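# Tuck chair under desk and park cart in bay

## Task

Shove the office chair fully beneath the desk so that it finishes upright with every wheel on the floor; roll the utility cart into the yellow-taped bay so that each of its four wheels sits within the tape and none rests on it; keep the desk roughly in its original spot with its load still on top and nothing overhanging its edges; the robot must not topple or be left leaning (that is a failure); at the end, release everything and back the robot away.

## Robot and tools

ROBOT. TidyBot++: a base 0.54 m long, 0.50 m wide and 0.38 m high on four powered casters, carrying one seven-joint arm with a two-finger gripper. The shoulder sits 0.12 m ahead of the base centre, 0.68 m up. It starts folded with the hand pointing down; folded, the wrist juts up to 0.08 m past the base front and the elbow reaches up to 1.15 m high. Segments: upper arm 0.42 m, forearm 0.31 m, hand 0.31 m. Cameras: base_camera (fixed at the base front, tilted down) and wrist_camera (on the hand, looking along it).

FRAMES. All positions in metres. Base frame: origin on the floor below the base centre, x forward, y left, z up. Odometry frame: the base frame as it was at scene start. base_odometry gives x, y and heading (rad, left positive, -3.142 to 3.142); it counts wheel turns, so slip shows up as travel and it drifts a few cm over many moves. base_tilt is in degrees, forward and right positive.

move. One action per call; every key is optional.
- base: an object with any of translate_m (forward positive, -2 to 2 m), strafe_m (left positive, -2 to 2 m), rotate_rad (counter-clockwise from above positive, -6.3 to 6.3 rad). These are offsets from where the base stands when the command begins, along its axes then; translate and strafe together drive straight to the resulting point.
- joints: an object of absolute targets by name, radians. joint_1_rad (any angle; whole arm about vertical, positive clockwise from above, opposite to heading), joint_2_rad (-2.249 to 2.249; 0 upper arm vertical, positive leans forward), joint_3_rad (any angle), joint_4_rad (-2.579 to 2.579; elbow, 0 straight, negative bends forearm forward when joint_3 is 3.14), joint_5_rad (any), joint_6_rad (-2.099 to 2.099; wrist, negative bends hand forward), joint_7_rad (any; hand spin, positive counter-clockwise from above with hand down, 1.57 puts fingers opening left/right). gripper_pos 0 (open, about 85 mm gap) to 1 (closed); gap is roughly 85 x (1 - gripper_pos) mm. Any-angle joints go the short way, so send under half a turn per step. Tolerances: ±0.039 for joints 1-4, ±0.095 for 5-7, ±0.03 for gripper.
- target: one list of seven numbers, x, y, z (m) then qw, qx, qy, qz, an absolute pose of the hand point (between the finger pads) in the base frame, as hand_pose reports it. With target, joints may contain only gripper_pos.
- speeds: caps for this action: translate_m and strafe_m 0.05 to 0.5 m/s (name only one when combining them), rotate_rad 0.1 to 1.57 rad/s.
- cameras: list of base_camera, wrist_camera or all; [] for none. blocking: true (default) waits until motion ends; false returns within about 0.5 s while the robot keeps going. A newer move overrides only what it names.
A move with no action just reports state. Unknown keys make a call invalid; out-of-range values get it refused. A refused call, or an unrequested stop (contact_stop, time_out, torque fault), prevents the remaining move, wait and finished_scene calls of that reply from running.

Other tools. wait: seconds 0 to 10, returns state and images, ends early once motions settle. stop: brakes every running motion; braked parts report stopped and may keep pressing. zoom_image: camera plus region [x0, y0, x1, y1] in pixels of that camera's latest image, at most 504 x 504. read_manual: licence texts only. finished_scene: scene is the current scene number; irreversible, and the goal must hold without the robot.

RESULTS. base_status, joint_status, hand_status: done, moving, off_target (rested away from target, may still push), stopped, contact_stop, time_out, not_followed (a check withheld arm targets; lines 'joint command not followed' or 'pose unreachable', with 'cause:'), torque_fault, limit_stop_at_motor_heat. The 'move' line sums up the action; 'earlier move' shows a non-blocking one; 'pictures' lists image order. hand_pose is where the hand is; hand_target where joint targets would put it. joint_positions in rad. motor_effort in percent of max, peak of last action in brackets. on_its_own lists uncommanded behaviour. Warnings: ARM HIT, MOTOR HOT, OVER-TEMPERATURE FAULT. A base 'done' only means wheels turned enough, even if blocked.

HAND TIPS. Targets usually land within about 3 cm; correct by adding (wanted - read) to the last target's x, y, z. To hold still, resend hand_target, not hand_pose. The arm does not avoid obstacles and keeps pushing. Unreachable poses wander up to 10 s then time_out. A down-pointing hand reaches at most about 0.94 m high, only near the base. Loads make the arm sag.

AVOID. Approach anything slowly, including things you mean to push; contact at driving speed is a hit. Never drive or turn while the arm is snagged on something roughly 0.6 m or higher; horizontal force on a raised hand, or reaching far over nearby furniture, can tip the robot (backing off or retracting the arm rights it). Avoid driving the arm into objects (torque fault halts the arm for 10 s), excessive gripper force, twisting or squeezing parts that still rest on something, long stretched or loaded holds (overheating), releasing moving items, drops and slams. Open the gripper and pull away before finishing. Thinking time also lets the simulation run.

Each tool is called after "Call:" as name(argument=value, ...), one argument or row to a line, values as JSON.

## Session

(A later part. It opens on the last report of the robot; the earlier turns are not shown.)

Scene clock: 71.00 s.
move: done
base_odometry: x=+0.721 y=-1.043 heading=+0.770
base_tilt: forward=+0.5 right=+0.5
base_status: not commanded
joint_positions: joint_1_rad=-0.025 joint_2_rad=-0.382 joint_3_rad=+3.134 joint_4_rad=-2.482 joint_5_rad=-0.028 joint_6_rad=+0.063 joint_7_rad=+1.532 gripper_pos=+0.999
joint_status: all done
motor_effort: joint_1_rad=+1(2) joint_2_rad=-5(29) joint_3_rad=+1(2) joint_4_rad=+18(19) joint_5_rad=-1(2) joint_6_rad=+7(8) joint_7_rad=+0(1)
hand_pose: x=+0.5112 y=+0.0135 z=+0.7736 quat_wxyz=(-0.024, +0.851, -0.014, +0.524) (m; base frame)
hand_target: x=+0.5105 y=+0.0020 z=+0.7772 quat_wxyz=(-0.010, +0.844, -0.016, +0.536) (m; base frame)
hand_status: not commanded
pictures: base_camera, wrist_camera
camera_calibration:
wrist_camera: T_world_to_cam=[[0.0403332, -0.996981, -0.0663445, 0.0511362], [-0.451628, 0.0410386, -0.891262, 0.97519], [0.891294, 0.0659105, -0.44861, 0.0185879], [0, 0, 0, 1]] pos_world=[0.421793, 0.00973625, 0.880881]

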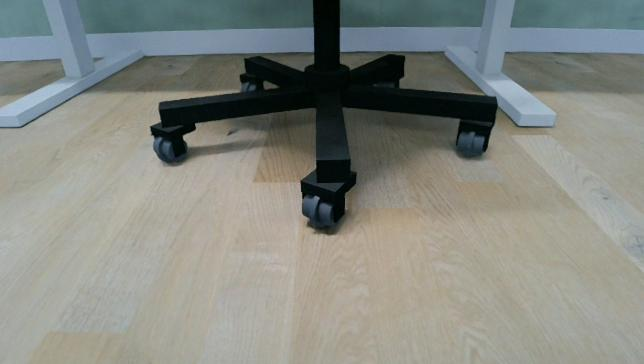

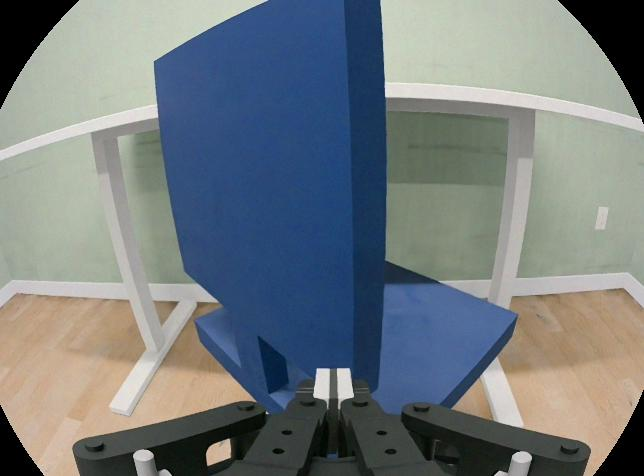

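Call:
move(
  base={"strafe_m":0.24},
  joints={"joint_2_rad":0.55,"joint_4_rad":-2.15,"joint_6_rad":-0.44},
  cameras=[],
)

Call:
move(
  base={"translate_m":0.32},
  speeds={"translate_m":0.2},
  cameras=["wrist_camera"],
)

Call:
move(
  base={"strafe_m":-0.4},
  speeds={"strafe_m":0.1},
)

Scene clock: 74.20 s.
move: done
base_odometry: x=+0.554 y=-0.871 heading=+0.771
base_tilt: forward=+0.6 right=+0.5
base_status: done
joint_positions: joint_1_rad=-0.020 joint_2_rad=+0.545 joint_3_rad=+3.135 joint_4_rad=-2.170 joint_5_rad=-0.028 joint_6_rad=-0.398 joint_7_rad=+1.532 gripper_pos=+0.999
joint_status: all done
motor_effort: joint_1_rad=+0(2) joint_2_rad=-27(29) joint_3_rad=+0(3) joint_4_rad=+6(19) joint_5_rad=-1(1) joint_6_rad=+0(8) joint_7_rad=+0(1)
hand_pose: x=+0.4761 y=+0.0147 z=+0.4442 quat_wxyz=(-0.008, +1.000, -0.019, +0.014) (m; base frame)
hand_target: x=+0.4738 y=+0.0020 z=+0.4450 quat_wxyz=(+0.000, +1.000, -0.019, +0.001) (m; base frame)
hand_status: not commanded
pictures: none
No camera images: "cameras" was empty.

Scene clock: 76.47 s.
move: done
base_odometry: x=+0.784 y=-0.648 heading=+0.771
base_tilt: forward=+0.6 right=+0.5
base_status: done
joint_positions: joint_1_rad=-0.019 joint_2_rad=+0.548 joint_3_rad=+3.135 joint_4_rad=-2.158 joint_5_rad=-0.028 joint_6_rad=-0.406 joint_7_rad=+1.532 gripper_pos=+0.999
joint_status: not commanded
motor_effort: joint_1_rad=+0(2) joint_2_rad=-27(29) joint_3_rad=+0(1) joint_4_rad=+7(9) joint_5_rad=-1(1) joint_6_rad=+0(1) joint_7_rad=+0(1)
hand_pose: x=+0.4799 y=+0.0148 z=+0.4448 quat_wxyz=(-0.008, +1.000, -0.019, +0.015) (m; base frame)
hand_target: x=+0.4738 y=+0.0020 z=+0.4450 quat_wxyz=(+0.000, +1.000, -0.019, +0.001) (m; base frame)
hand_status: not commanded
pictures: wrist_camera
camera_calibration:
wrist_camera: T_world_to_cam=[[-0.0287878, -0.99798, -0.0566367, 0.0606781], [-0.999166, 0.0303701, -0.0272789, 0.546561], [0.0289439, 0.0558042, -0.998022, 0.557314], [0, 0, 0, 1]] pos_world=[0.531722, 0.0128559, 0.574558]

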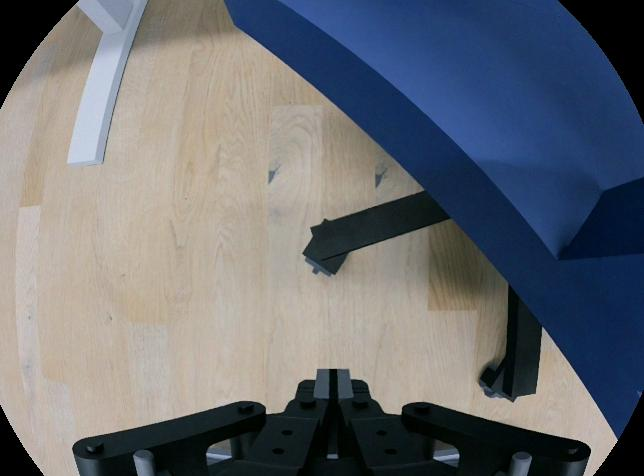

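Scene clock: 81.00 s.
move: done
base_odometry: x=+1.063 y=-0.935 heading=+0.771
base_tilt: forward=+0.5 right=+0.6
base_status: done
joint_positions: joint_1_rad=-0.026 joint_2_rad=+0.552 joint_3_rad=+3.120 joint_4_rad=-2.197 joint_5_rad=-0.027 joint_6_rad=-0.446 joint_7_rad=+1.532 gripper_pos=+0.999
joint_status: not commanded
motor_effort: joint_1_rad=+2(19) joint_2_rad=-27(29) joint_3_rad=+2(15) joint_4_rad=+13(19) joint_5_rad=-2(3) joint_6_rad=+4(7) joint_7_rad=-2(4)
hand_pose: x=+0.4422 y=+0.0220 z=+0.4389 quat_wxyz=(-0.010, +1.000, -0.009, -0.028) (m; base frame)
hand_target: x=+0.4738 y=+0.0020 z=+0.4450 quat_wxyz=(+0.000, +1.000, -0.019, +0.001) (m; base frame)
hand_status: not commanded
pictures: base_camera, wrist_camera
camera_calibration:
wrist_camera: T_world_to_cam=[[-0.0130655, -0.998094, -0.0603126, 0.0611134], [-0.998326, 0.00962184, 0.0570377, 0.471604], [-0.0563487, 0.0609568, -0.996549, 0.589086], [0, 0, 0, 1]] pos_world=[0.504807, 0.0205504, 0.563839]

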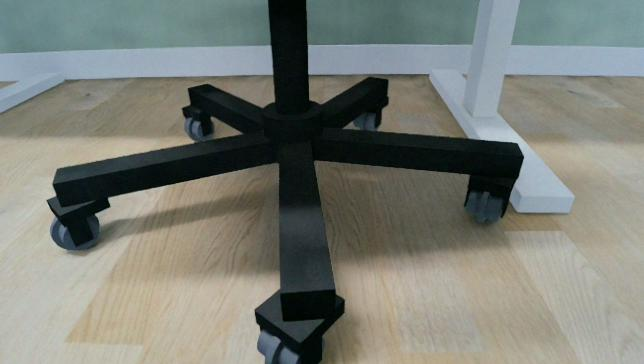

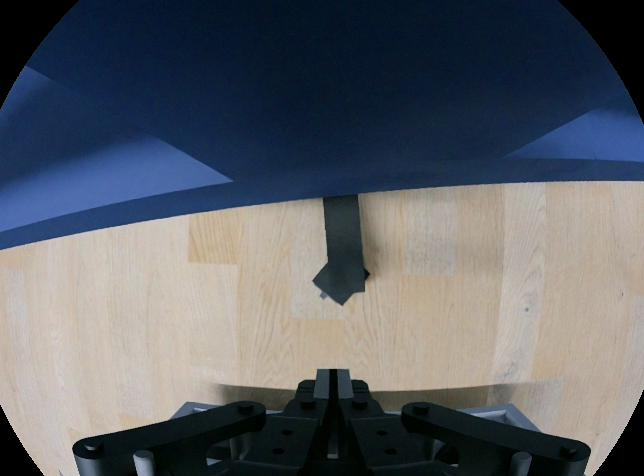

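Call:
move(
  base={"translate_m":0.2},
  speeds={"translate_m":0.1},
)

Scene clock: 87.60 s.
move: time_out
base_odometry: x=+1.204 y=-0.798 heading=+0.772
base_tilt: forward=+0.5 right=+0.5
base_status: translate_m time_out (by the wheels' count: +0.197 of +0.200)
joint_positions: joint_1_rad=-0.026 joint_2_rad=+0.530 joint_3_rad=+3.114 joint_4_rad=-2.379 joint_5_rad=-0.027 joint_6_rad=-0.487 joint_7_rad=+1.532 gripper_pos=+0.999
joint_status: not commanded
motor_effort: joint_1_rad=+5(9) joint_2_rad=-16(29) joint_3_rad=+5(7) joint_4_rad=+44(48) joint_5_rad=+4(5) joint_6_rad=+8(18) joint_7_rad=+1(4)
hand_pose: x=+0.3251 y=+0.0188 z=+0.4380 quat_wxyz=(-0.006, +0.992, -0.006, -0.127) (m; base frame)
hand_target: x=+0.4738 y=+0.0020 z=+0.4450 quat_wxyz=(+0.000, +1.000, -0.019, +0.001) (m; base frame)
hand_status: not commanded
pictures: base_camera, wrist_camera
camera_calibration:
wrist_camera: T_world_to_cam=[[-0.0161288, -0.998538, -0.0515932, 0.0535819], [-0.967204, 0.00249937, 0.253989, 0.2585], [-0.253489, 0.0539976, -0.96583, 0.632475], [0, 0, 0, 1]] pos_world=[0.411211, 0.0187053, 0.547972]

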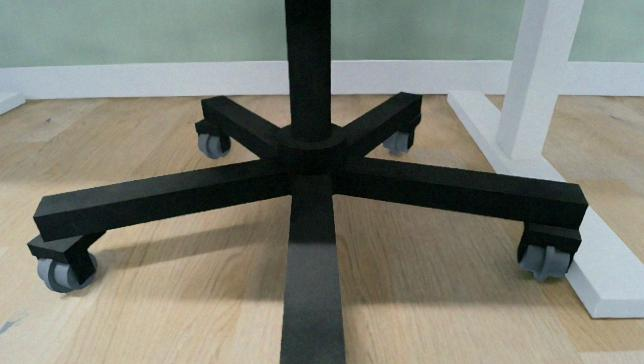

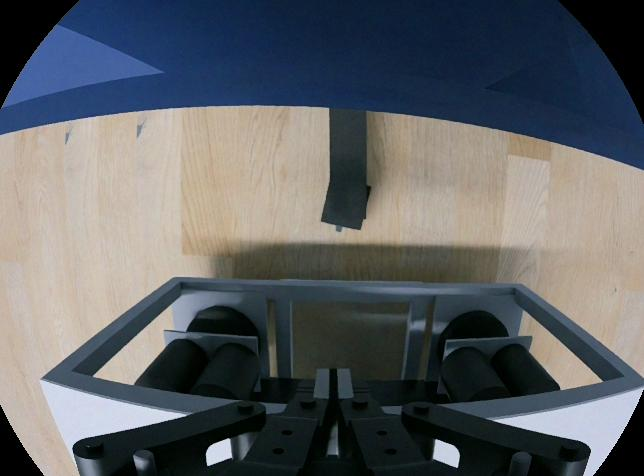

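Call:
move(
  base={"translate_m":-0.4},
  cameras=[],
)

Call:
move(
  joints={"joint_1_rad":0.0,"joint_2_rad":-0.39,"joint_3_rad":3.14,"joint_4_rad":-2.5,"joint_5_rad":0,"joint_6_rad":0.1},
)

Scene clock: 89.83 s.
move: done
base_odometry: x=+0.917 y=-1.077 heading=+0.773
base_tilt: forward=+0.5 right=+0.5
base_status: done
joint_positions: joint_1_rad=-0.019 joint_2_rad=+0.551 joint_3_rad=+3.128 joint_4_rad=-2.149 joint_5_rad=-0.027 joint_6_rad=-0.439 joint_7_rad=+1.532 gripper_pos=+0.999
joint_status: not commanded
motor_effort: joint_1_rad=+1(5) joint_2_rad=-28(32) joint_3_rad=+0(5) joint_4_rad=+7(41) joint_5_rad=-1(4) joint_6_rad=+0(14) joint_7_rad=+0(3)
hand_pose: x=+0.4741 y=+0.0174 z=+0.4450 quat_wxyz=(-0.009, +1.000, -0.016, +0.001) (m; base frame)
hand_target: x=+0.4738 y=+0.0020 z=+0.4450 quat_wxyz=(+0.000, +1.000, -0.019, +0.001) (m; base frame)
hand_status: not commanded
pictures: none
No camera images: "cameras" was empty.

Scene clock: 92.07 s.
move: done
base_odometry: x=+0.917 y=-1.077 heading=+0.773
base_tilt: forward=+0.5 right=+0.6
base_status: not commanded
joint_positions: joint_1_rad=-0.019 joint_2_rad=-0.382 joint_3_rad=+3.128 joint_4_rad=-2.482 joint_5_rad=-0.027 joint_6_rad=+0.064 joint_7_rad=+1.532 gripper_pos=+0.999
joint_status: all done
motor_effort: joint_1_rad=+1(2) joint_2_rad=-4(30) joint_3_rad=+1(2) joint_4_rad=+18(19) joint_5_rad=-1(2) joint_6_rad=+8(8) joint_7_rad=+0(1)
hand_pose: x=+0.5112 y=+0.0136 z=+0.7736 quat_wxyz=(-0.023, +0.851, -0.014, +0.524) (m; base frame)
hand_target: x=+0.5105 y=+0.0020 z=+0.7772 quat_wxyz=(-0.010, +0.844, -0.016, +0.536) (m; base frame)
hand_status: not commanded
pictures: base_camera, wrist_camera
camera_calibration:
wrist_camera: T_world_to_cam=[[0.0404246, -0.997177, -0.0632805, 0.0487847], [-0.451511, 0.0382669, -0.891445, 0.975263], [0.891349, 0.0646081, -0.448689, 0.018676], [0, 0, 0, 1]] pos_world=[0.421723, 0.01012, 0.88086]

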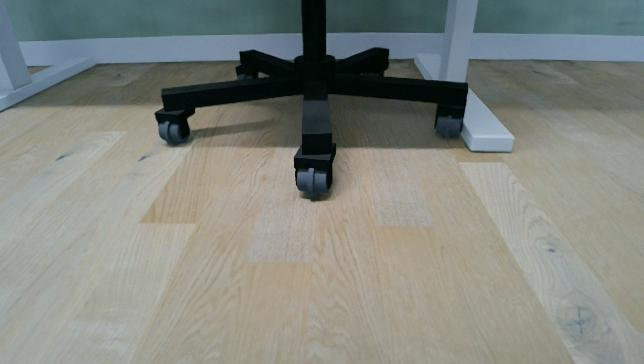

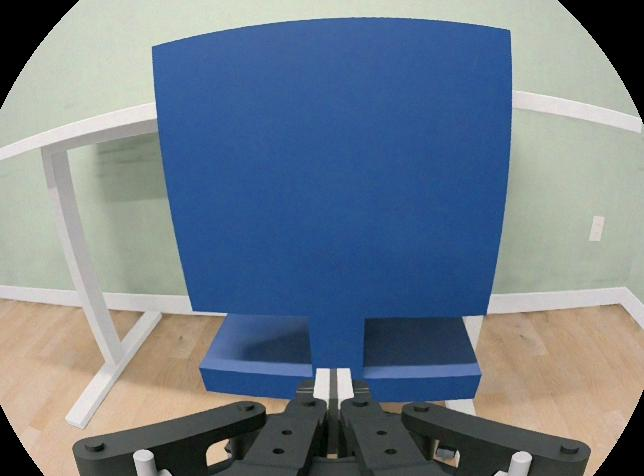

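Call:
move(
  base={"strafe_m":-0.46},
  joints={"joint_2_rad":0.85,"joint_4_rad":-1.6,"joint_6_rad":-0.64},
  cameras=[],
)

Call:
move(
  base={"translate_m":0.48},
  speeds={"translate_m":0.25},
)

Call:
move(
  base={"strafe_m":0.37},
  speeds={"strafe_m":0.08},
)

Scene clock: 95.23 s.
move: done
base_odometry: x=+1.239 y=-1.406 heading=+0.772
base_tilt: forward=+0.5 right=+0.5
base_status: done
joint_positions: joint_1_rad=-0.010 joint_2_rad=+0.849 joint_3_rad=+3.137 joint_4_rad=-1.620 joint_5_rad=-0.027 joint_6_rad=-0.597 joint_7_rad=+1.532 gripper_pos=+0.999
joint_status: all done
motor_effort: joint_1_rad=+1(3) joint_2_rad=-40(42) joint_3_rad=+0(5) joint_4_rad=+10(20) joint_5_rad=-1(1) joint_6_rad=+1(9) joint_7_rad=+0(1)
hand_pose: x=+0.6540 y=+0.0138 z=+0.4037 quat_wxyz=(-0.011, +0.999, -0.024, +0.037) (m; base frame)
hand_target: x=+0.6516 y=+0.0022 z=+0.4065 quat_wxyz=(-0.001, +0.999, -0.019, +0.026) (m; base frame)
hand_status: not commanded
pictures: none
No camera images: "cameras" was empty.

Scene clock: 100.80 s.
move: time_out
base_odometry: x=+1.580 y=-1.071 heading=+0.761
base_tilt: forward=+0.5 right=+0.5
base_status: translate_m time_out (by the wheels' count: +0.478 of +0.480)
joint_positions: joint_1_rad=+0.082 joint_2_rad=+0.808 joint_3_rad=+3.153 joint_4_rad=-1.780 joint_5_rad=-0.026 joint_6_rad=-0.616 joint_7_rad=+1.532 gripper_pos=+0.999
joint_status: not commanded
motor_effort: joint_1_rad=-17(23) joint_2_rad=-28(42) joint_3_rad=-4(6) joint_4_rad=+40(58) joint_5_rad=-1(2) joint_6_rad=+0(9) joint_7_rad=+0(1)
hand_pose: x=+0.5679 y=-0.0369 z=+0.3945 quat_wxyz=(-0.004, +0.997, -0.075, -0.031) (m; base frame)
hand_target: x=+0.6516 y=+0.0022 z=+0.4065 quat_wxyz=(-0.001, +0.999, -0.019, +0.026) (m; base frame)
hand_status: not commanded
pictures: base_camera, wrist_camera
camera_calibration:
wrist_camera: T_world_to_cam=[[-0.14414, -0.988592, -0.0436884, 0.0695293], [-0.987934, 0.141235, 0.0635496, 0.596586], [-0.0566543, 0.0523213, -0.997022, 0.555549], [0, 0, 0, 1]] pos_world=[0.630884, -0.0445898, 0.51902]

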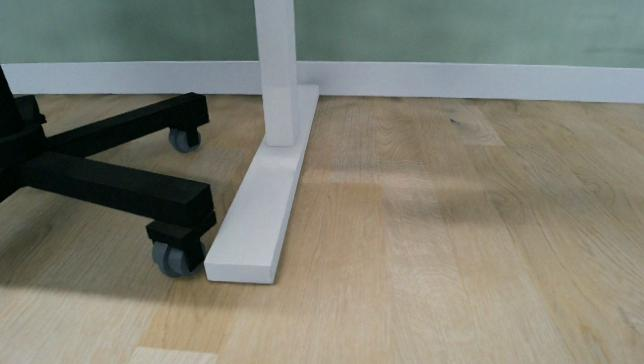

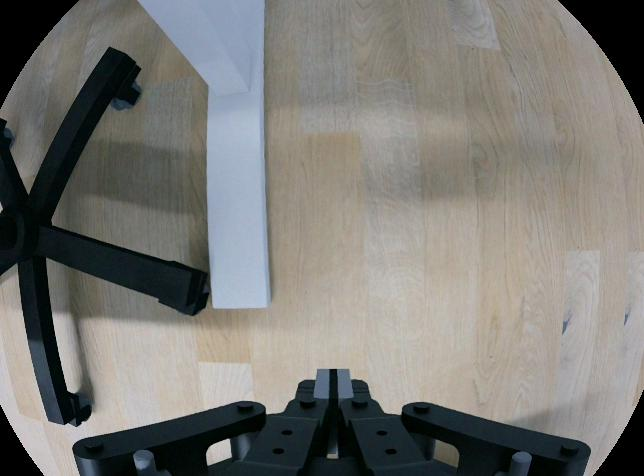

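not run: a stop that you did not command came earlier in this reply.

Call:
move(
  base={"translate_m":-0.6},
  cameras=["base_camera"],
)

Call:
move(
  joints={"joint_1_rad":0,"joint_2_rad":1.9,"joint_3_rad":3.14,"joint_4_rad":0.33,"joint_5_rad":0,"joint_6_rad":-0.33},
)

Scene clock: 103.77 s.
move: done
base_odometry: x=+1.145 y=-1.485 heading=+0.761
base_tilt: forward=+0.6 right=+0.5
base_status: done
joint_positions: joint_1_rad=+0.003 joint_2_rad=+0.853 joint_3_rad=+3.141 joint_4_rad=-1.598 joint_5_rad=-0.026 joint_6_rad=-0.623 joint_7_rad=+1.532 gripper_pos=+0.999
joint_status: not commanded
motor_effort: joint_1_rad=+0(12) joint_2_rad=-41(44) joint_3_rad=+0(4) joint_4_rad=+10(39) joint_5_rad=-1(1) joint_6_rad=+0(3) joint_7_rad=+0(1)
hand_pose: x=+0.6573 y=+0.0050 z=+0.4058 quat_wxyz=(-0.009, +0.999, -0.031, +0.034) (m; base frame)
hand_target: x=+0.6516 y=+0.0022 z=+0.4065 quat_wxyz=(-0.001, +0.999, -0.019, +0.026) (m; base frame)
hand_status: not commanded
pictures: base_camera

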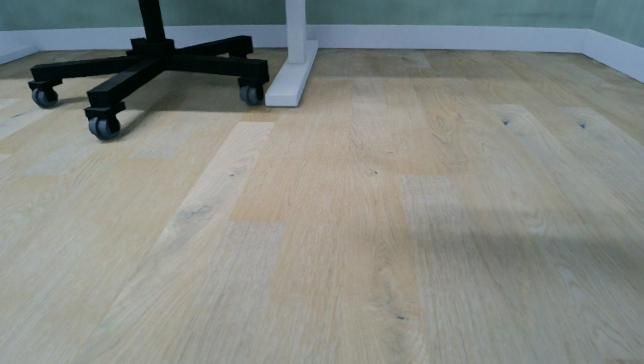

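Scene clock: 106.83 s.
move: done
base_odometry: x=+1.145 y=-1.485 heading=+0.761
base_tilt: forward=+0.5 right=+0.5
base_status: not commanded
joint_positions: joint_1_rad=+0.003 joint_2_rad=+1.891 joint_3_rad=+3.141 joint_4_rad=+0.309 joint_5_rad=-0.026 joint_6_rad=-0.364 joint_7_rad=+1.532 gripper_pos=+0.999
joint_status: all done
motor_effort: joint_1_rad=+2(2) joint_2_rad=-60(62) joint_3_rad=+0(2) joint_4_rad=+20(21) joint_5_rad=-1(2) joint_6_rad=+8(10) joint_7_rad=+0(1)
hand_pose: x=+1.1223 y=+0.0015 z=+0.4314 quat_wxyz=(-0.021, +0.826, -0.025, +0.562) (m; base frame)
hand_target: x=+1.1261 y=+0.0012 z=+0.4454 quat_wxyz=(-0.012, +0.813, -0.016, +0.582) (m; base frame)
hand_status: not commanded
pictures: base_camera, wrist_camera
camera_calibration:
wrist_camera: T_world_to_cam=[[0.023366, -0.997309, -0.0694824, 0.0121378], [-0.368175, 0.0560322, -0.928066, 0.868826], [0.929463, 0.0472669, -0.365876, -0.757266], [0, 0, 0, 1]] pos_world=[1.02345, -0.000783513, 0.530106]

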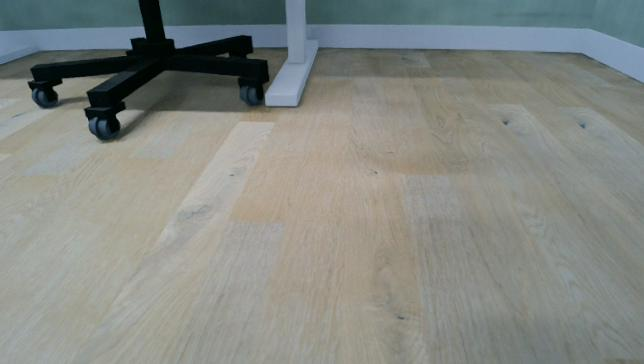

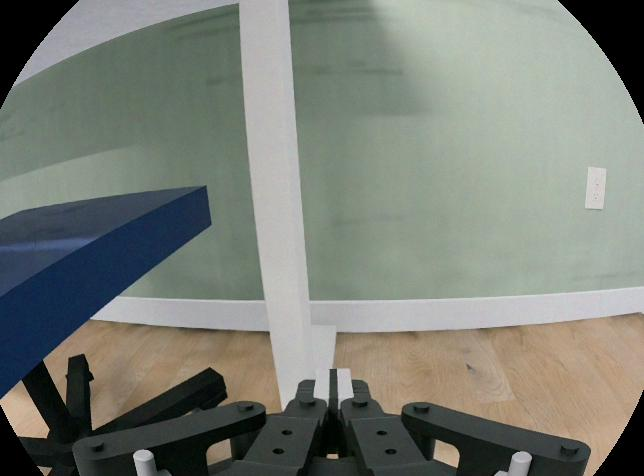

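Call:
move(
  base={"translate_m":0.06},
  cameras=[],
)

Call:
move(
  base={"strafe_m":0.36},
  speeds={"strafe_m":0.1},
)

Scene clock: 107.93 s.
move: done
base_odometry: x=+1.188 y=-1.443 heading=+0.760
base_tilt: forward=+0.6 right=+0.6
base_status: done
joint_positions: joint_1_rad=+0.003 joint_2_rad=+1.897 joint_3_rad=+3.141 joint_4_rad=+0.311 joint_5_rad=-0.026 joint_6_rad=-0.360 joint_7_rad=+1.532 gripper_pos=+0.999
joint_status: not commanded
motor_effort: joint_1_rad=+1(2) joint_2_rad=-59(61) joint_3_rad=+0(1) joint_4_rad=+20(21) joint_5_rad=-1(1) joint_6_rad=+8(8) joint_7_rad=+0(1)
hand_pose: x=+1.1217 y=+0.0014 z=+0.4286 quat_wxyz=(-0.021, +0.826, -0.025, +0.563) (m; base frame)
hand_target: x=+1.1261 y=+0.0012 z=+0.4454 quat_wxyz=(-0.012, +0.813, -0.016, +0.582) (m; base frame)
hand_status: not commanded
pictures: none
No camera images: "cameras" was empty.

Scene clock: 112.07 s.
move: done
base_odometry: x=+0.940 y=-1.182 heading=+0.760
base_tilt: forward=+0.6 right=+0.6
base_status: done
joint_positions: joint_1_rad=+0.136 joint_2_rad=+1.902 joint_3_rad=+3.139 joint_4_rad=+0.312 joint_5_rad=-0.023 joint_6_rad=-0.356 joint_7_rad=+1.532 gripper_pos=+0.999
joint_status: not commanded
motor_effort: joint_1_rad=-28(32) joint_2_rad=-60(62) joint_3_rad=+3(3) joint_4_rad=+20(22) joint_5_rad=-5(5) joint_6_rad=+8(9) joint_7_rad=+0(1)
hand_pose: x=+1.1121 y=-0.1323 z=+0.4250 quat_wxyz=(+0.017, +0.823, -0.080, +0.562) (m; base frame)
hand_target: x=+1.1261 y=+0.0012 z=+0.4454 quat_wxyz=(-0.012, +0.813, -0.016, +0.582) (m; base frame)
hand_status: not commanded
pictures: base_camera, wrist_camera
camera_calibration:
wrist_camera: T_world_to_cam=[[-0.110147, -0.991591, -0.067927, 0.0271026], [-0.357544, 0.103299, -0.928166, 0.861096], [0.927378, -0.0779478, -0.365916, -0.758026], [0, 0, 0, 1]] pos_world=[1.01384, -0.121162, 0.523706]

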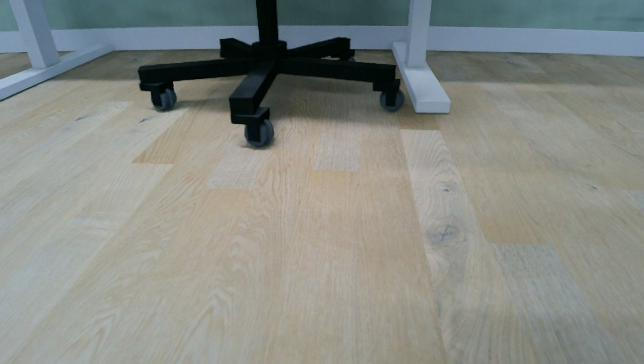

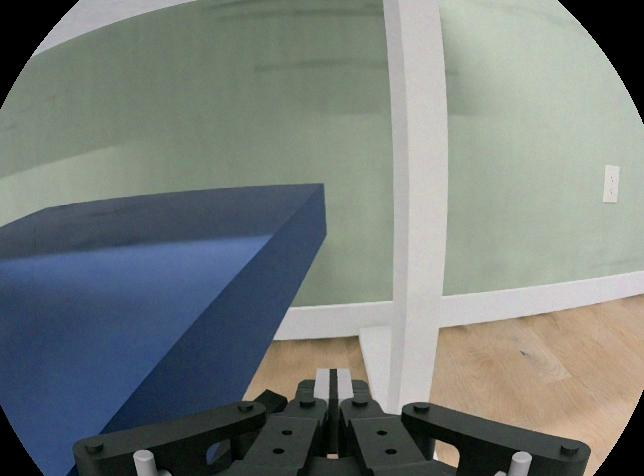

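Call:
move(
  base={"strafe_m":0.2},
  speeds={"strafe_m":0.1},
)

Scene clock: 114.93 s.
move: done
base_odometry: x=+0.803 y=-1.038 heading=+0.759
base_tilt: forward=+0.5 right=+0.6
base_status: done
joint_positions: joint_1_rad=+0.159 joint_2_rad=+1.902 joint_3_rad=+3.135 joint_4_rad=+0.313 joint_5_rad=-0.012 joint_6_rad=-0.356 joint_7_rad=+1.532 gripper_pos=+0.999
joint_status: not commanded
motor_effort: joint_1_rad=-26(43) joint_2_rad=-60(61) joint_3_rad=+3(4) joint_4_rad=+20(21) joint_5_rad=-4(7) joint_6_rad=+8(9) joint_7_rad=+0(1)
hand_pose: x=+1.1086 y=-0.1567 z=+0.4254 quat_wxyz=(+0.027, +0.822, -0.087, +0.563) (m; base frame)
hand_target: x=+1.1261 y=+0.0012 z=+0.4454 quat_wxyz=(-0.012, +0.813, -0.016, +0.582) (m; base frame)
hand_status: not commanded
pictures: base_camera, wrist_camera
camera_calibration:
wrist_camera: T_world_to_cam=[[-0.134091, -0.989112, -0.0606398, 0.0263951], [-0.355083, 0.105087, -0.928909, 0.86064], [0.925168, -0.103026, -0.365308, -0.758285], [0, 0, 0, 1]] pos_world=[1.01068, -0.142457, 0.52405]

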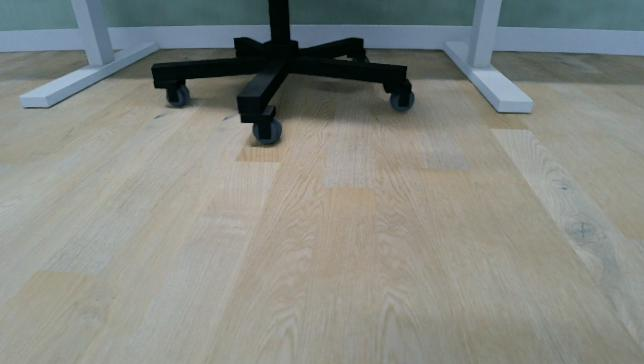

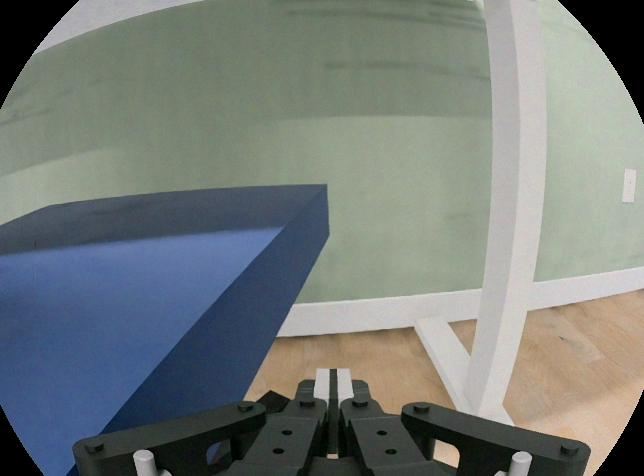

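Call:
move(
  base={"strafe_m":-0.22},
  cameras=[],
)

Call:
move(
  base={"translate_m":-0.42},
  cameras=[],
)

Call:
move(
  base={"strafe_m":0.35},
  joints={"joint_1_rad":0,"joint_2_rad":0.55,"joint_4_rad":-2.15,"joint_6_rad":-0.44},
  cameras=["base_camera"],
)

Call:
move(
  base={"translate_m":0.7},
  speeds={"translate_m":0.25},
)

Scene clock: 116.97 s.
move: done
base_odometry: x=+0.954 y=-1.198 heading=+0.758
base_tilt: forward=+0.6 right=+0.6
base_status: done
joint_positions: joint_1_rad=+0.007 joint_2_rad=+1.902 joint_3_rad=+3.135 joint_4_rad=+0.314 joint_5_rad=-0.012 joint_6_rad=-0.354 joint_7_rad=+1.532 gripper_pos=+0.999
joint_status: not commanded
motor_effort: joint_1_rad=+1(25) joint_2_rad=-60(61) joint_3_rad=+0(3) joint_4_rad=+20(21) joint_5_rad=-1(4) joint_6_rad=+8(9) joint_7_rad=+0(1)
hand_pose: x=+1.1213 y=-0.0054 z=+0.4268 quat_wxyz=(-0.016, +0.825, -0.025, +0.564) (m; base frame)
hand_target: x=+1.1261 y=+0.0012 z=+0.4454 quat_wxyz=(-0.012, +0.813, -0.016, +0.582) (m; base frame)
hand_status: not commanded
pictures: none
No camera images: "cameras" was empty.

Scene clock: 118.90 s.
move: done
base_odometry: x=+0.649 y=-1.487 heading=+0.759
base_tilt: forward=+0.5 right=+0.5
base_status: done
joint_positions: joint_1_rad=+0.007 joint_2_rad=+1.905 joint_3_rad=+3.135 joint_4_rad=+0.315 joint_5_rad=-0.012 joint_6_rad=-0.353 joint_7_rad=+1.532 gripper_pos=+0.999
joint_status: not commanded
motor_effort: joint_1_rad=+0(3) joint_2_rad=-60(63) joint_3_rad=+0(1) joint_4_rad=+21(22) joint_5_rad=-1(1) joint_6_rad=+8(9) joint_7_rad=+0(1)
hand_pose: x=+1.1208 y=-0.0051 z=+0.4248 quat_wxyz=(-0.016, +0.825, -0.025, +0.564) (m; base frame)
hand_target: x=+1.1261 y=+0.0012 z=+0.4454 quat_wxyz=(-0.012, +0.813, -0.016, +0.582) (m; base frame)
hand_status: not commanded
pictures: none
No camera images: "cameras" was empty.

Scene clock: 122.37 s.
move: done
base_odometry: x=+0.408 y=-1.233 heading=+0.760
base_tilt: forward=+0.5 right=+0.5
base_status: done
joint_positions: joint_1_rad=-0.013 joint_2_rad=+0.563 joint_3_rad=+3.135 joint_4_rad=-2.133 joint_5_rad=-0.012 joint_6_rad=-0.399 joint_7_rad=+1.532 gripper_pos=+0.999
joint_status: all done
motor_effort: joint_1_rad=+1(8) joint_2_rad=-28(62) joint_3_rad=+0(1) joint_4_rad=+6(22) joint_5_rad=-1(2) joint_6_rad=+0(8) joint_7_rad=-1(1)
hand_pose: x=+0.4931 y=+0.0105 z=+0.4431 quat_wxyz=(-0.005, +1.000, -0.015, +0.023) (m; base frame)
hand_target: x=+0.4738 y=+0.0020 z=+0.4450 quat_wxyz=(+0.000, +1.000, -0.019, +0.001) (m; base frame)
hand_status: not commanded
pictures: base_camera

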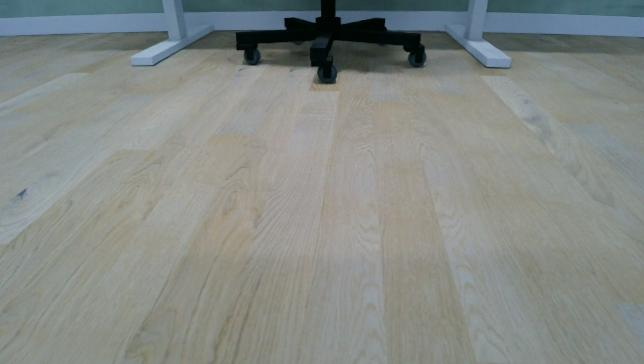

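Scene clock: 125.90 s.
move: done
base_odometry: x=+0.916 y=-0.751 heading=+0.760
base_tilt: forward=+0.5 right=+0.5
base_status: done
joint_positions: joint_1_rad=-0.013 joint_2_rad=+0.559 joint_3_rad=+3.135 joint_4_rad=-2.142 joint_5_rad=-0.012 joint_6_rad=-0.406 joint_7_rad=+1.532 gripper_pos=+0.999
joint_status: not commanded
motor_effort: joint_1_rad=+1(2) joint_2_rad=-28(30) joint_3_rad=+0(1) joint_4_rad=+7(9) joint_5_rad=-1(1) joint_6_rad=+0(2) joint_7_rad=-1(1)
hand_pose: x=+0.4872 y=+0.0104 z=+0.4433 quat_wxyz=(-0.005, +1.000, -0.015, +0.018) (m; base frame)
hand_target: x=+0.4738 y=+0.0020 z=+0.4450 quat_wxyz=(+0.000, +1.000, -0.019, +0.001) (m; base frame)
hand_status: not commanded
pictures: base_camera, wrist_camera
camera_calibration:
wrist_camera: T_world_to_cam=[[-0.0208519, -0.998535, -0.0499267, 0.0496272], [-0.999189, 0.0225336, -0.0333592, 0.556711], [0.0344353, 0.0491906, -0.998196, 0.553269], [0, 0, 0, 1]] pos_world=[0.538243, 0.00979417, 0.57332]

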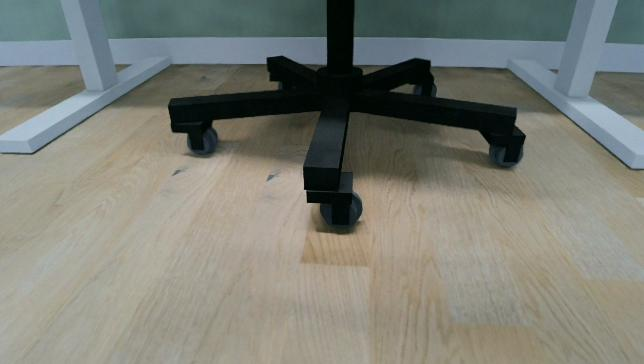

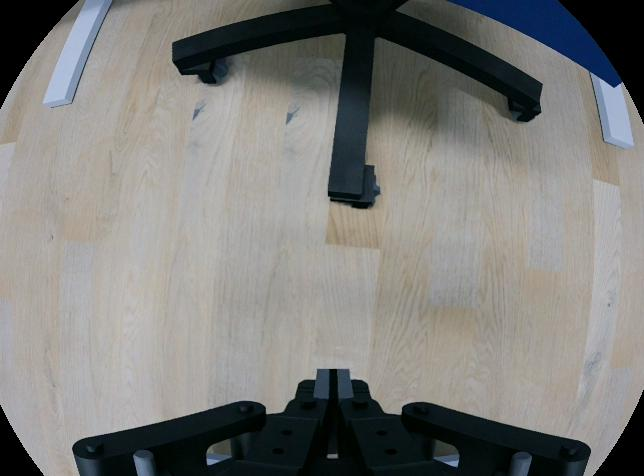

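Call:
move(
  base={"strafe_m":-0.21},
  cameras=[],
)

Call:
move(
  base={"translate_m":0.33},
  speeds={"translate_m":0.1},
)

Scene clock: 127.57 s.
move: done
base_odometry: x=+1.061 y=-0.903 heading=+0.761
base_tilt: forward=+0.5 right=+0.6
base_status: done
joint_positions: joint_1_rad=-0.002 joint_2_rad=+0.558 joint_3_rad=+3.140 joint_4_rad=-2.142 joint_5_rad=-0.012 joint_6_rad=-0.406 joint_7_rad=+1.532 gripper_pos=+0.999
joint_status: not commanded
motor_effort: joint_1_rad=+0(4) joint_2_rad=-28(29) joint_3_rad=+1(2) joint_4_rad=+7(7) joint_5_rad=-1(1) joint_6_rad=+1(1) joint_7_rad=+0(1)
hand_pose: x=+0.4874 y=+0.0041 z=+0.4433 quat_wxyz=(-0.003, +1.000, -0.023, +0.018) (m; base frame)
hand_target: x=+0.4738 y=+0.0020 z=+0.4450 quat_wxyz=(+0.000, +1.000, -0.019, +0.001) (m; base frame)
hand_status: not commanded
pictures: none
No camera images: "cameras" was empty.

Scene clock: 131.43 s.
move: done
base_odometry: x=+1.299 y=-0.676 heading=+0.761
base_tilt: forward=+0.4 right=+0.5
base_status: done
joint_positions: joint_1_rad=-0.006 joint_2_rad=+0.525 joint_3_rad=+3.126 joint_4_rad=-2.367 joint_5_rad=-0.018 joint_6_rad=-0.440 joint_7_rad=+1.532 gripper_pos=+0.999
joint_status: not commanded
motor_effort: joint_1_rad=+5(6) joint_2_rad=-17(36) joint_3_rad=+5(5) joint_4_rad=+41(44) joint_5_rad=+2(7) joint_6_rad=-1(10) joint_7_rad=+0(2)
hand_pose: x=+0.3484 y=+0.0101 z=+0.4357 quat_wxyz=(-0.004, +0.995, -0.018, -0.095) (m; base frame)
hand_target: x=+0.4738 y=+0.0020 z=+0.4450 quat_wxyz=(+0.000, +1.000, -0.019, +0.001) (m; base frame)
hand_status: not commanded
pictures: base_camera, wrist_camera
camera_calibration:
wrist_camera: T_world_to_cam=[[-0.0356585, -0.998296, -0.0461877, 0.0495643], [-0.981161, 0.0261908, 0.191406, 0.313557], [-0.18987, 0.0521428, -0.980424, 0.620903], [0, 0, 0, 1]] pos_world=[0.427309, 0.00889195, 0.55102]

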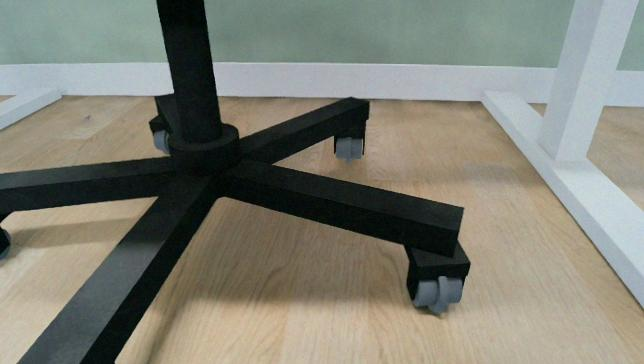

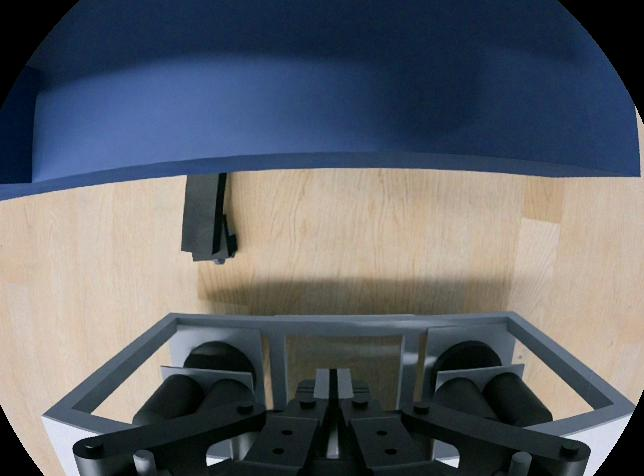

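Call:
move(
  base={"translate_m":-0.25,"strafe_m":0.22},
  cameras=[],
)

Call:
move(
  base={"translate_m":0.22},
  speeds={"translate_m":0.08},
  cameras=["wrist_camera"],
)

Call:
move(
  base={"translate_m":-0.5},
  cameras=[],
)

Call:
move(
  joints={"joint_1_rad":0.0,"joint_2_rad":-0.39,"joint_3_rad":3.14,"joint_4_rad":-2.5,"joint_5_rad":0,"joint_6_rad":0.1},
)

Scene clock: 133.63 s.
move: done
base_odometry: x=+0.966 y=-0.689 heading=+0.760
base_tilt: forward=+0.5 right=+0.6
base_status: done
joint_positions: joint_1_rad=+0.008 joint_2_rad=+0.545 joint_3_rad=+3.146 joint_4_rad=-2.154 joint_5_rad=-0.011 joint_6_rad=-0.442 joint_7_rad=+1.532 gripper_pos=+0.999
joint_status: not commanded
motor_effort: joint_1_rad=+0(6) joint_2_rad=-28(39) joint_3_rad=+0(4) joint_4_rad=+7(40) joint_5_rad=-1(3) joint_6_rad=+0(2) joint_7_rad=+0(1)
hand_pose: x=+0.4721 y=-0.0017 z=+0.4461 quat_wxyz=(-0.001, +1.000, -0.030, +0.000) (m; base frame)
hand_target: x=+0.4738 y=+0.0020 z=+0.4450 quat_wxyz=(+0.000, +1.000, -0.019, +0.001) (m; base frame)
hand_status: not commanded
pictures: none
No camera images: "cameras" was empty.

Scene clock: 136.90 s.
move: done
base_odometry: x=+1.125 y=-0.538 heading=+0.760
base_tilt: forward=+0.6 right=+0.6
base_status: done
joint_positions: joint_1_rad=+0.008 joint_2_rad=+0.555 joint_3_rad=+3.150 joint_4_rad=-2.254 joint_5_rad=-0.011 joint_6_rad=-0.489 joint_7_rad=+1.532 gripper_pos=+0.999
joint_status: not commanded
motor_effort: joint_1_rad=-4(6) joint_2_rad=-28(29) joint_3_rad=-4(5) joint_4_rad=+21(28) joint_5_rad=+1(2) joint_6_rad=+9(12) joint_7_rad=+3(4)
hand_pose: x=+0.3948 y=-0.0024 z=+0.4347 quat_wxyz=(+0.001, +0.996, -0.032, -0.078) (m; base frame)
hand_target: x=+0.4738 y=+0.0020 z=+0.4450 quat_wxyz=(+0.000, +1.000, -0.019, +0.001) (m; base frame)
hand_status: not commanded
pictures: wrist_camera
camera_calibration:
wrist_camera: T_world_to_cam=[[-0.0619011, -0.997488, -0.0344253, 0.0439767], [-0.985911, 0.0557398, 0.157711, 0.376202], [-0.155396, 0.0437027, -0.986885, 0.618539], [0, 0, 0, 1]] pos_world=[0.469743, -0.00413501, 0.55261]

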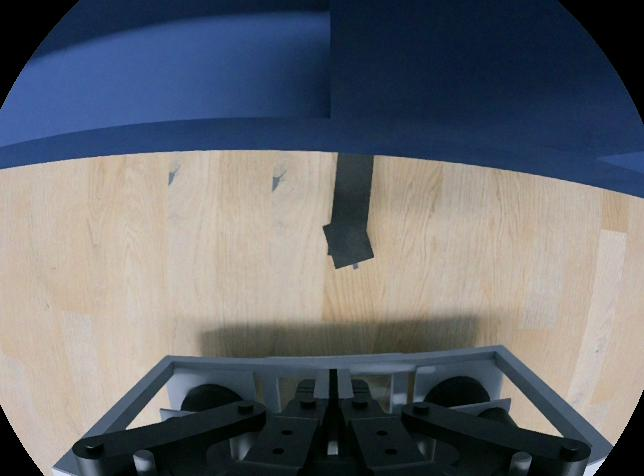

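Scene clock: 139.10 s.
move: done
base_odometry: x=+0.762 y=-0.882 heading=+0.760
base_tilt: forward=+0.6 right=+0.5
base_status: done
joint_positions: joint_1_rad=+0.008 joint_2_rad=+0.553 joint_3_rad=+3.146 joint_4_rad=-2.151 joint_5_rad=-0.011 joint_6_rad=-0.444 joint_7_rad=+1.532 gripper_pos=+0.999
joint_status: not commanded
motor_effort: joint_1_rad=+1(7) joint_2_rad=-28(31) joint_3_rad=+0(4) joint_4_rad=+7(20) joint_5_rad=-1(2) joint_6_rad=+0(8) joint_7_rad=+0(2)
hand_pose: x=+0.4709 y=-0.0019 z=+0.4436 quat_wxyz=(-0.001, +1.000, -0.030, -0.004) (m; base frame)
hand_target: x=+0.4738 y=+0.0020 z=+0.4450 quat_wxyz=(+0.000, +1.000, -0.019, +0.001) (m; base frame)
hand_status: not commanded
pictures: none
No camera images: "cameras" was empty.

Scene clock: 141.33 s.
move: done
base_odometry: x=+0.762 y=-0.882 heading=+0.760
base_tilt: forward=+0.5 right=+0.6
base_status: not commanded
joint_positions: joint_1_rad=+0.008 joint_2_rad=-0.382 joint_3_rad=+3.146 joint_4_rad=-2.482 joint_5_rad=-0.011 joint_6_rad=+0.064 joint_7_rad=+1.532 gripper_pos=+0.999
joint_status: all done
motor_effort: joint_1_rad=+0(2) joint_2_rad=-5(30) joint_3_rad=+1(2) joint_4_rad=+18(19) joint_5_rad=-1(2) joint_6_rad=+8(8) joint_7_rad=+0(1)
hand_pose: x=+0.5116 y=-0.0038 z=+0.7737 quat_wxyz=(-0.010, +0.851, -0.027, +0.525) (m; base frame)
hand_target: x=+0.5105 y=+0.0020 z=+0.7772 quat_wxyz=(-0.010, +0.844, -0.016, +0.536) (m; base frame)
hand_status: not commanded
pictures: base_camera, wrist_camera
camera_calibration:
wrist_camera: T_world_to_cam=[[0.0047976, -0.998404, -0.0562789, 0.044213], [-0.449896, 0.048107, -0.891784, 0.975671], [0.893068, 0.0295981, -0.448947, 0.0186691], [0, 0, 0, 1]] pos_world=[0.422066, -0.00334681, 0.880958]

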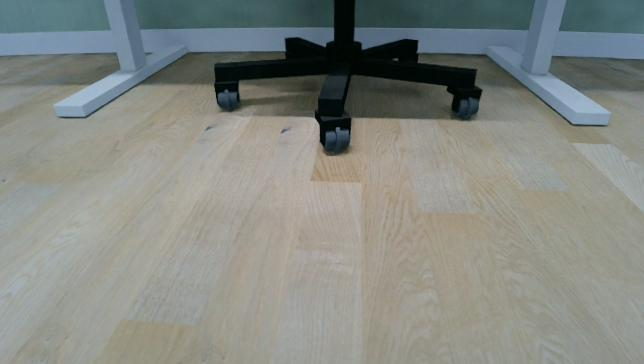

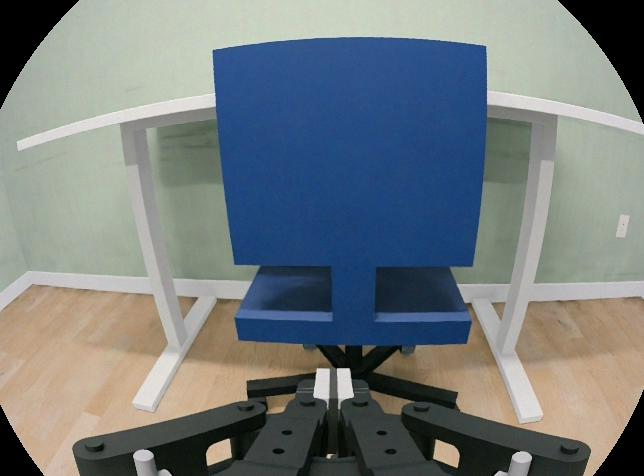

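Call:
move(
  joints={"joint_2_rad":0.55,"joint_4_rad":-2.15,"joint_6_rad":-0.44},
  cameras=[],
)

Call:
move(
  base={"translate_m":0.3,"strafe_m":-0.02},
  speeds={"translate_m":0.2},
  cameras=[],
)

Call:
move(
  base={"translate_m":0.31},
  speeds={"translate_m":0.08},
)

Scene clock: 144.13 s.
move: done
base_odometry: x=+0.762 y=-0.882 heading=+0.760
base_tilt: forward=+0.6 right=+0.6
base_status: not commanded
joint_positions: joint_1_rad=+0.008 joint_2_rad=+0.545 joint_3_rad=+3.146 joint_4_rad=-2.170 joint_5_rad=-0.011 joint_6_rad=-0.398 joint_7_rad=+1.532 gripper_pos=+0.999
joint_status: all done
motor_effort: joint_1_rad=+0(2) joint_2_rad=-27(29) joint_3_rad=+0(1) joint_4_rad=+7(19) joint_5_rad=-1(1) joint_6_rad=+1(8) joint_7_rad=+0(1)
hand_pose: x=+0.4764 y=-0.0021 z=+0.4441 quat_wxyz=(-0.001, +0.999, -0.030, +0.014) (m; base frame)
hand_target: x=+0.4738 y=+0.0020 z=+0.4450 quat_wxyz=(+0.000, +1.000, -0.019, +0.001) (m; base frame)
hand_status: not commanded
pictures: none
No camera images: "cameras" was empty.

Scene clock: 146.33 s.
move: done
base_odometry: x=+0.994 y=-0.690 heading=+0.760
base_tilt: forward=+0.5 right=+0.6
base_status: done
joint_positions: joint_1_rad=+0.008 joint_2_rad=+0.548 joint_3_rad=+3.146 joint_4_rad=-2.159 joint_5_rad=-0.011 joint_6_rad=-0.405 joint_7_rad=+1.532 gripper_pos=+0.999
joint_status: not commanded
motor_effort: joint_1_rad=+0(1) joint_2_rad=-27(29) joint_3_rad=+1(1) joint_4_rad=+7(9) joint_5_rad=-1(1) joint_6_rad=+0(2) joint_7_rad=+0(1)
hand_pose: x=+0.4797 y=-0.0021 z=+0.4445 quat_wxyz=(-0.001, +0.999, -0.030, +0.015) (m; base frame)
hand_target: x=+0.4738 y=+0.0020 z=+0.4450 quat_wxyz=(+0.000, +1.000, -0.019, +0.001) (m; base frame)
hand_status: not commanded
pictures: none
No camera images: "cameras" was empty.

Scene clock: 153.77 s.
move: time_out
base_odometry: x=+1.215 y=-0.480 heading=+0.761
base_tilt: forward=+0.4 right=+0.6
base_status: translate_m time_out (by the wheels' count: +0.305 of +0.310)
joint_positions: joint_1_rad=+0.008 joint_2_rad=+0.504 joint_3_rad=+3.144 joint_4_rad=-2.453 joint_5_rad=-0.011 joint_6_rad=-0.451 joint_7_rad=+1.532 gripper_pos=+0.999
joint_status: not commanded
motor_effort: joint_1_rad=+0(3) joint_2_rad=-11(28) joint_3_rad=+1(3) joint_4_rad=+54(60) joint_5_rad=+5(6) joint_6_rad=-2(18) joint_7_rad=+0(4)
hand_pose: x=+0.2982 y=+0.0007 z=+0.4409 quat_wxyz=(+0.001, +0.991, -0.030, -0.133) (m; base frame)
hand_target: x=+0.4738 y=+0.0020 z=+0.4450 quat_wxyz=(+0.000, +1.000, -0.019, +0.001) (m; base frame)
hand_status: not commanded
pictures: base_camera, wrist_camera
camera_calibration:
wrist_camera: T_world_to_cam=[[-0.0610351, -0.997627, -0.0318485, 0.039851], [-0.96298, 0.0504616, 0.264809, 0.22575], [-0.262574, 0.0468321, -0.963775, 0.631227], [0, 0, 0, 1]] pos_world=[0.385569, -0.00119692, 0.54985]

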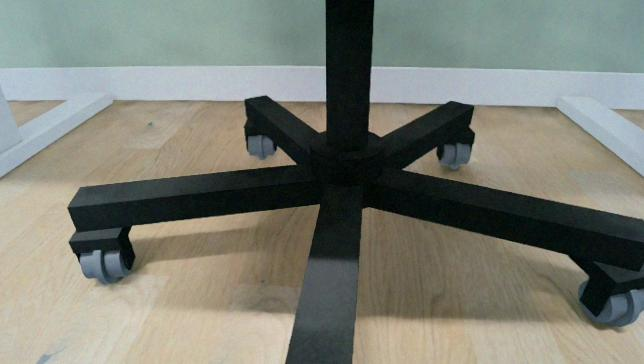

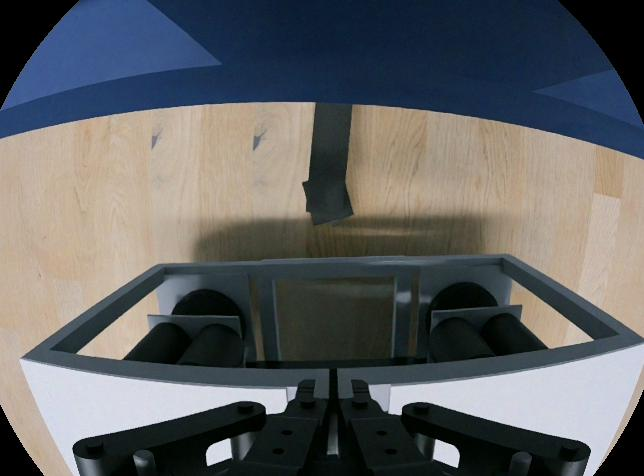

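Call:
move(
  base={"translate_m":-0.55},
  cameras=[],
)

Call:
move(
  joints={"joint_1_rad":0.0,"joint_2_rad":-0.39,"joint_3_rad":3.14,"joint_4_rad":-2.5,"joint_5_rad":0,"joint_6_rad":0.1},
  base={"translate_m":-0.74,"strafe_m":-0.84},
  cameras=[],
)

Call:
move(
  base={"rotate_rad":2.18},
)

Scene clock: 156.37 s.
move: done
base_odometry: x=+0.817 y=-0.860 heading=+0.762
base_tilt: forward=+0.5 right=+0.6
base_status: done
joint_positions: joint_1_rad=+0.007 joint_2_rad=+0.552 joint_3_rad=+3.143 joint_4_rad=-2.148 joint_5_rad=-0.011 joint_6_rad=-0.444 joint_7_rad=+1.532 gripper_pos=+0.999
joint_status: not commanded
motor_effort: joint_1_rad=+0(4) joint_2_rad=-28(31) joint_3_rad=+0(2) joint_4_rad=+7(53) joint_5_rad=-1(5) joint_6_rad=+0(13) joint_7_rad=+0(3)
hand_pose: x=+0.4736 y=-0.0003 z=+0.4447 quat_wxyz=(-0.002, +1.000, -0.028, -0.001) (m; base frame)
hand_target: x=+0.4738 y=+0.0020 z=+0.4450 quat_wxyz=(+0.000, +1.000, -0.019, +0.001) (m; base frame)
hand_status: not commanded
pictures: none
No camera images: "cameras" was empty.

Scene clock: 159.97 s.
move: done
base_odometry: x=+0.861 y=-1.979 heading=+0.761
base_tilt: forward=+0.5 right=+0.6
base_status: done
joint_positions: joint_1_rad=+0.007 joint_2_rad=-0.384 joint_3_rad=+3.143 joint_4_rad=-2.485 joint_5_rad=-0.011 joint_6_rad=+0.068 joint_7_rad=+1.532 gripper_pos=+0.999
joint_status: all done
motor_effort: joint_1_rad=+0(4) joint_2_rad=-5(30) joint_3_rad=+1(2) joint_4_rad=+18(19) joint_5_rad=-1(2) joint_6_rad=+7(8) joint_7_rad=+0(1)
hand_pose: x=+0.5113 y=-0.0022 z=+0.7746 quat_wxyz=(-0.011, +0.850, -0.025, +0.527) (m; base frame)
hand_target: x=+0.5105 y=+0.0020 z=+0.7772 quat_wxyz=(-0.010, +0.844, -0.016, +0.536) (m; base frame)
hand_status: not commanded
pictures: none
No camera images: "cameras" was empty.

Scene clock: 162.73 s.
move: done
base_odometry: x=+0.861 y=-1.978 heading=+2.941
base_tilt: forward=+0.5 right=+0.6
base_status: done
joint_positions: joint_1_rad=+0.007 joint_2_rad=-0.384 joint_3_rad=+3.143 joint_4_rad=-2.485 joint_5_rad=-0.011 joint_6_rad=+0.070 joint_7_rad=+1.532 gripper_pos=+0.999
joint_status: not commanded
motor_effort: joint_1_rad=+1(2) joint_2_rad=-5(6) joint_3_rad=+1(2) joint_4_rad=+18(19) joint_5_rad=-1(1) joint_6_rad=+8(8) joint_7_rad=-1(1)
hand_pose: x=+0.5116 y=-0.0021 z=+0.7752 quat_wxyz=(-0.011, +0.849, -0.025, +0.528) (m; base frame)
hand_target: x=+0.5105 y=+0.0020 z=+0.7772 quat_wxyz=(-0.010, +0.844, -0.016, +0.536) (m; base frame)
hand_status: not commanded
pictures: base_camera, wrist_camera
camera_calibration:
wrist_camera: T_world_to_cam=[[0.00918384, -0.99844, -0.0550772, 0.042797], [-0.444028, 0.0452796, -0.894868, 0.976368], [0.895966, 0.0326742, -0.44292, 0.0131087], [0, 0, 0, 1]] pos_world=[0.421397, -0.00190759, 0.881883]

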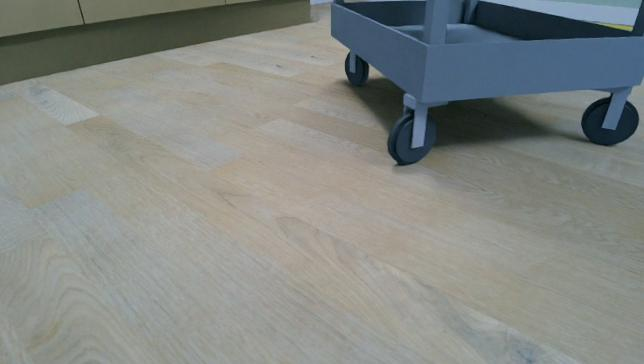

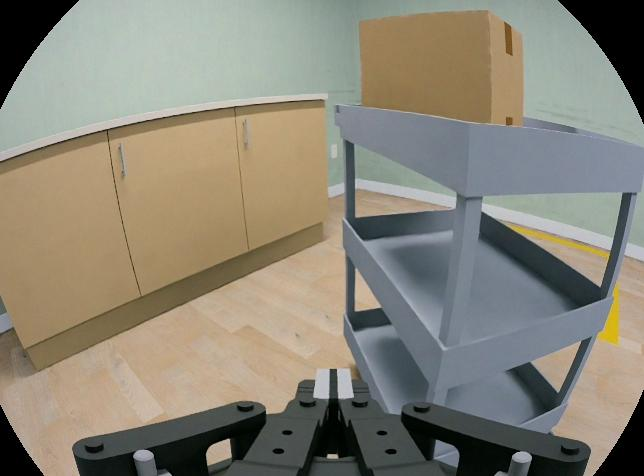

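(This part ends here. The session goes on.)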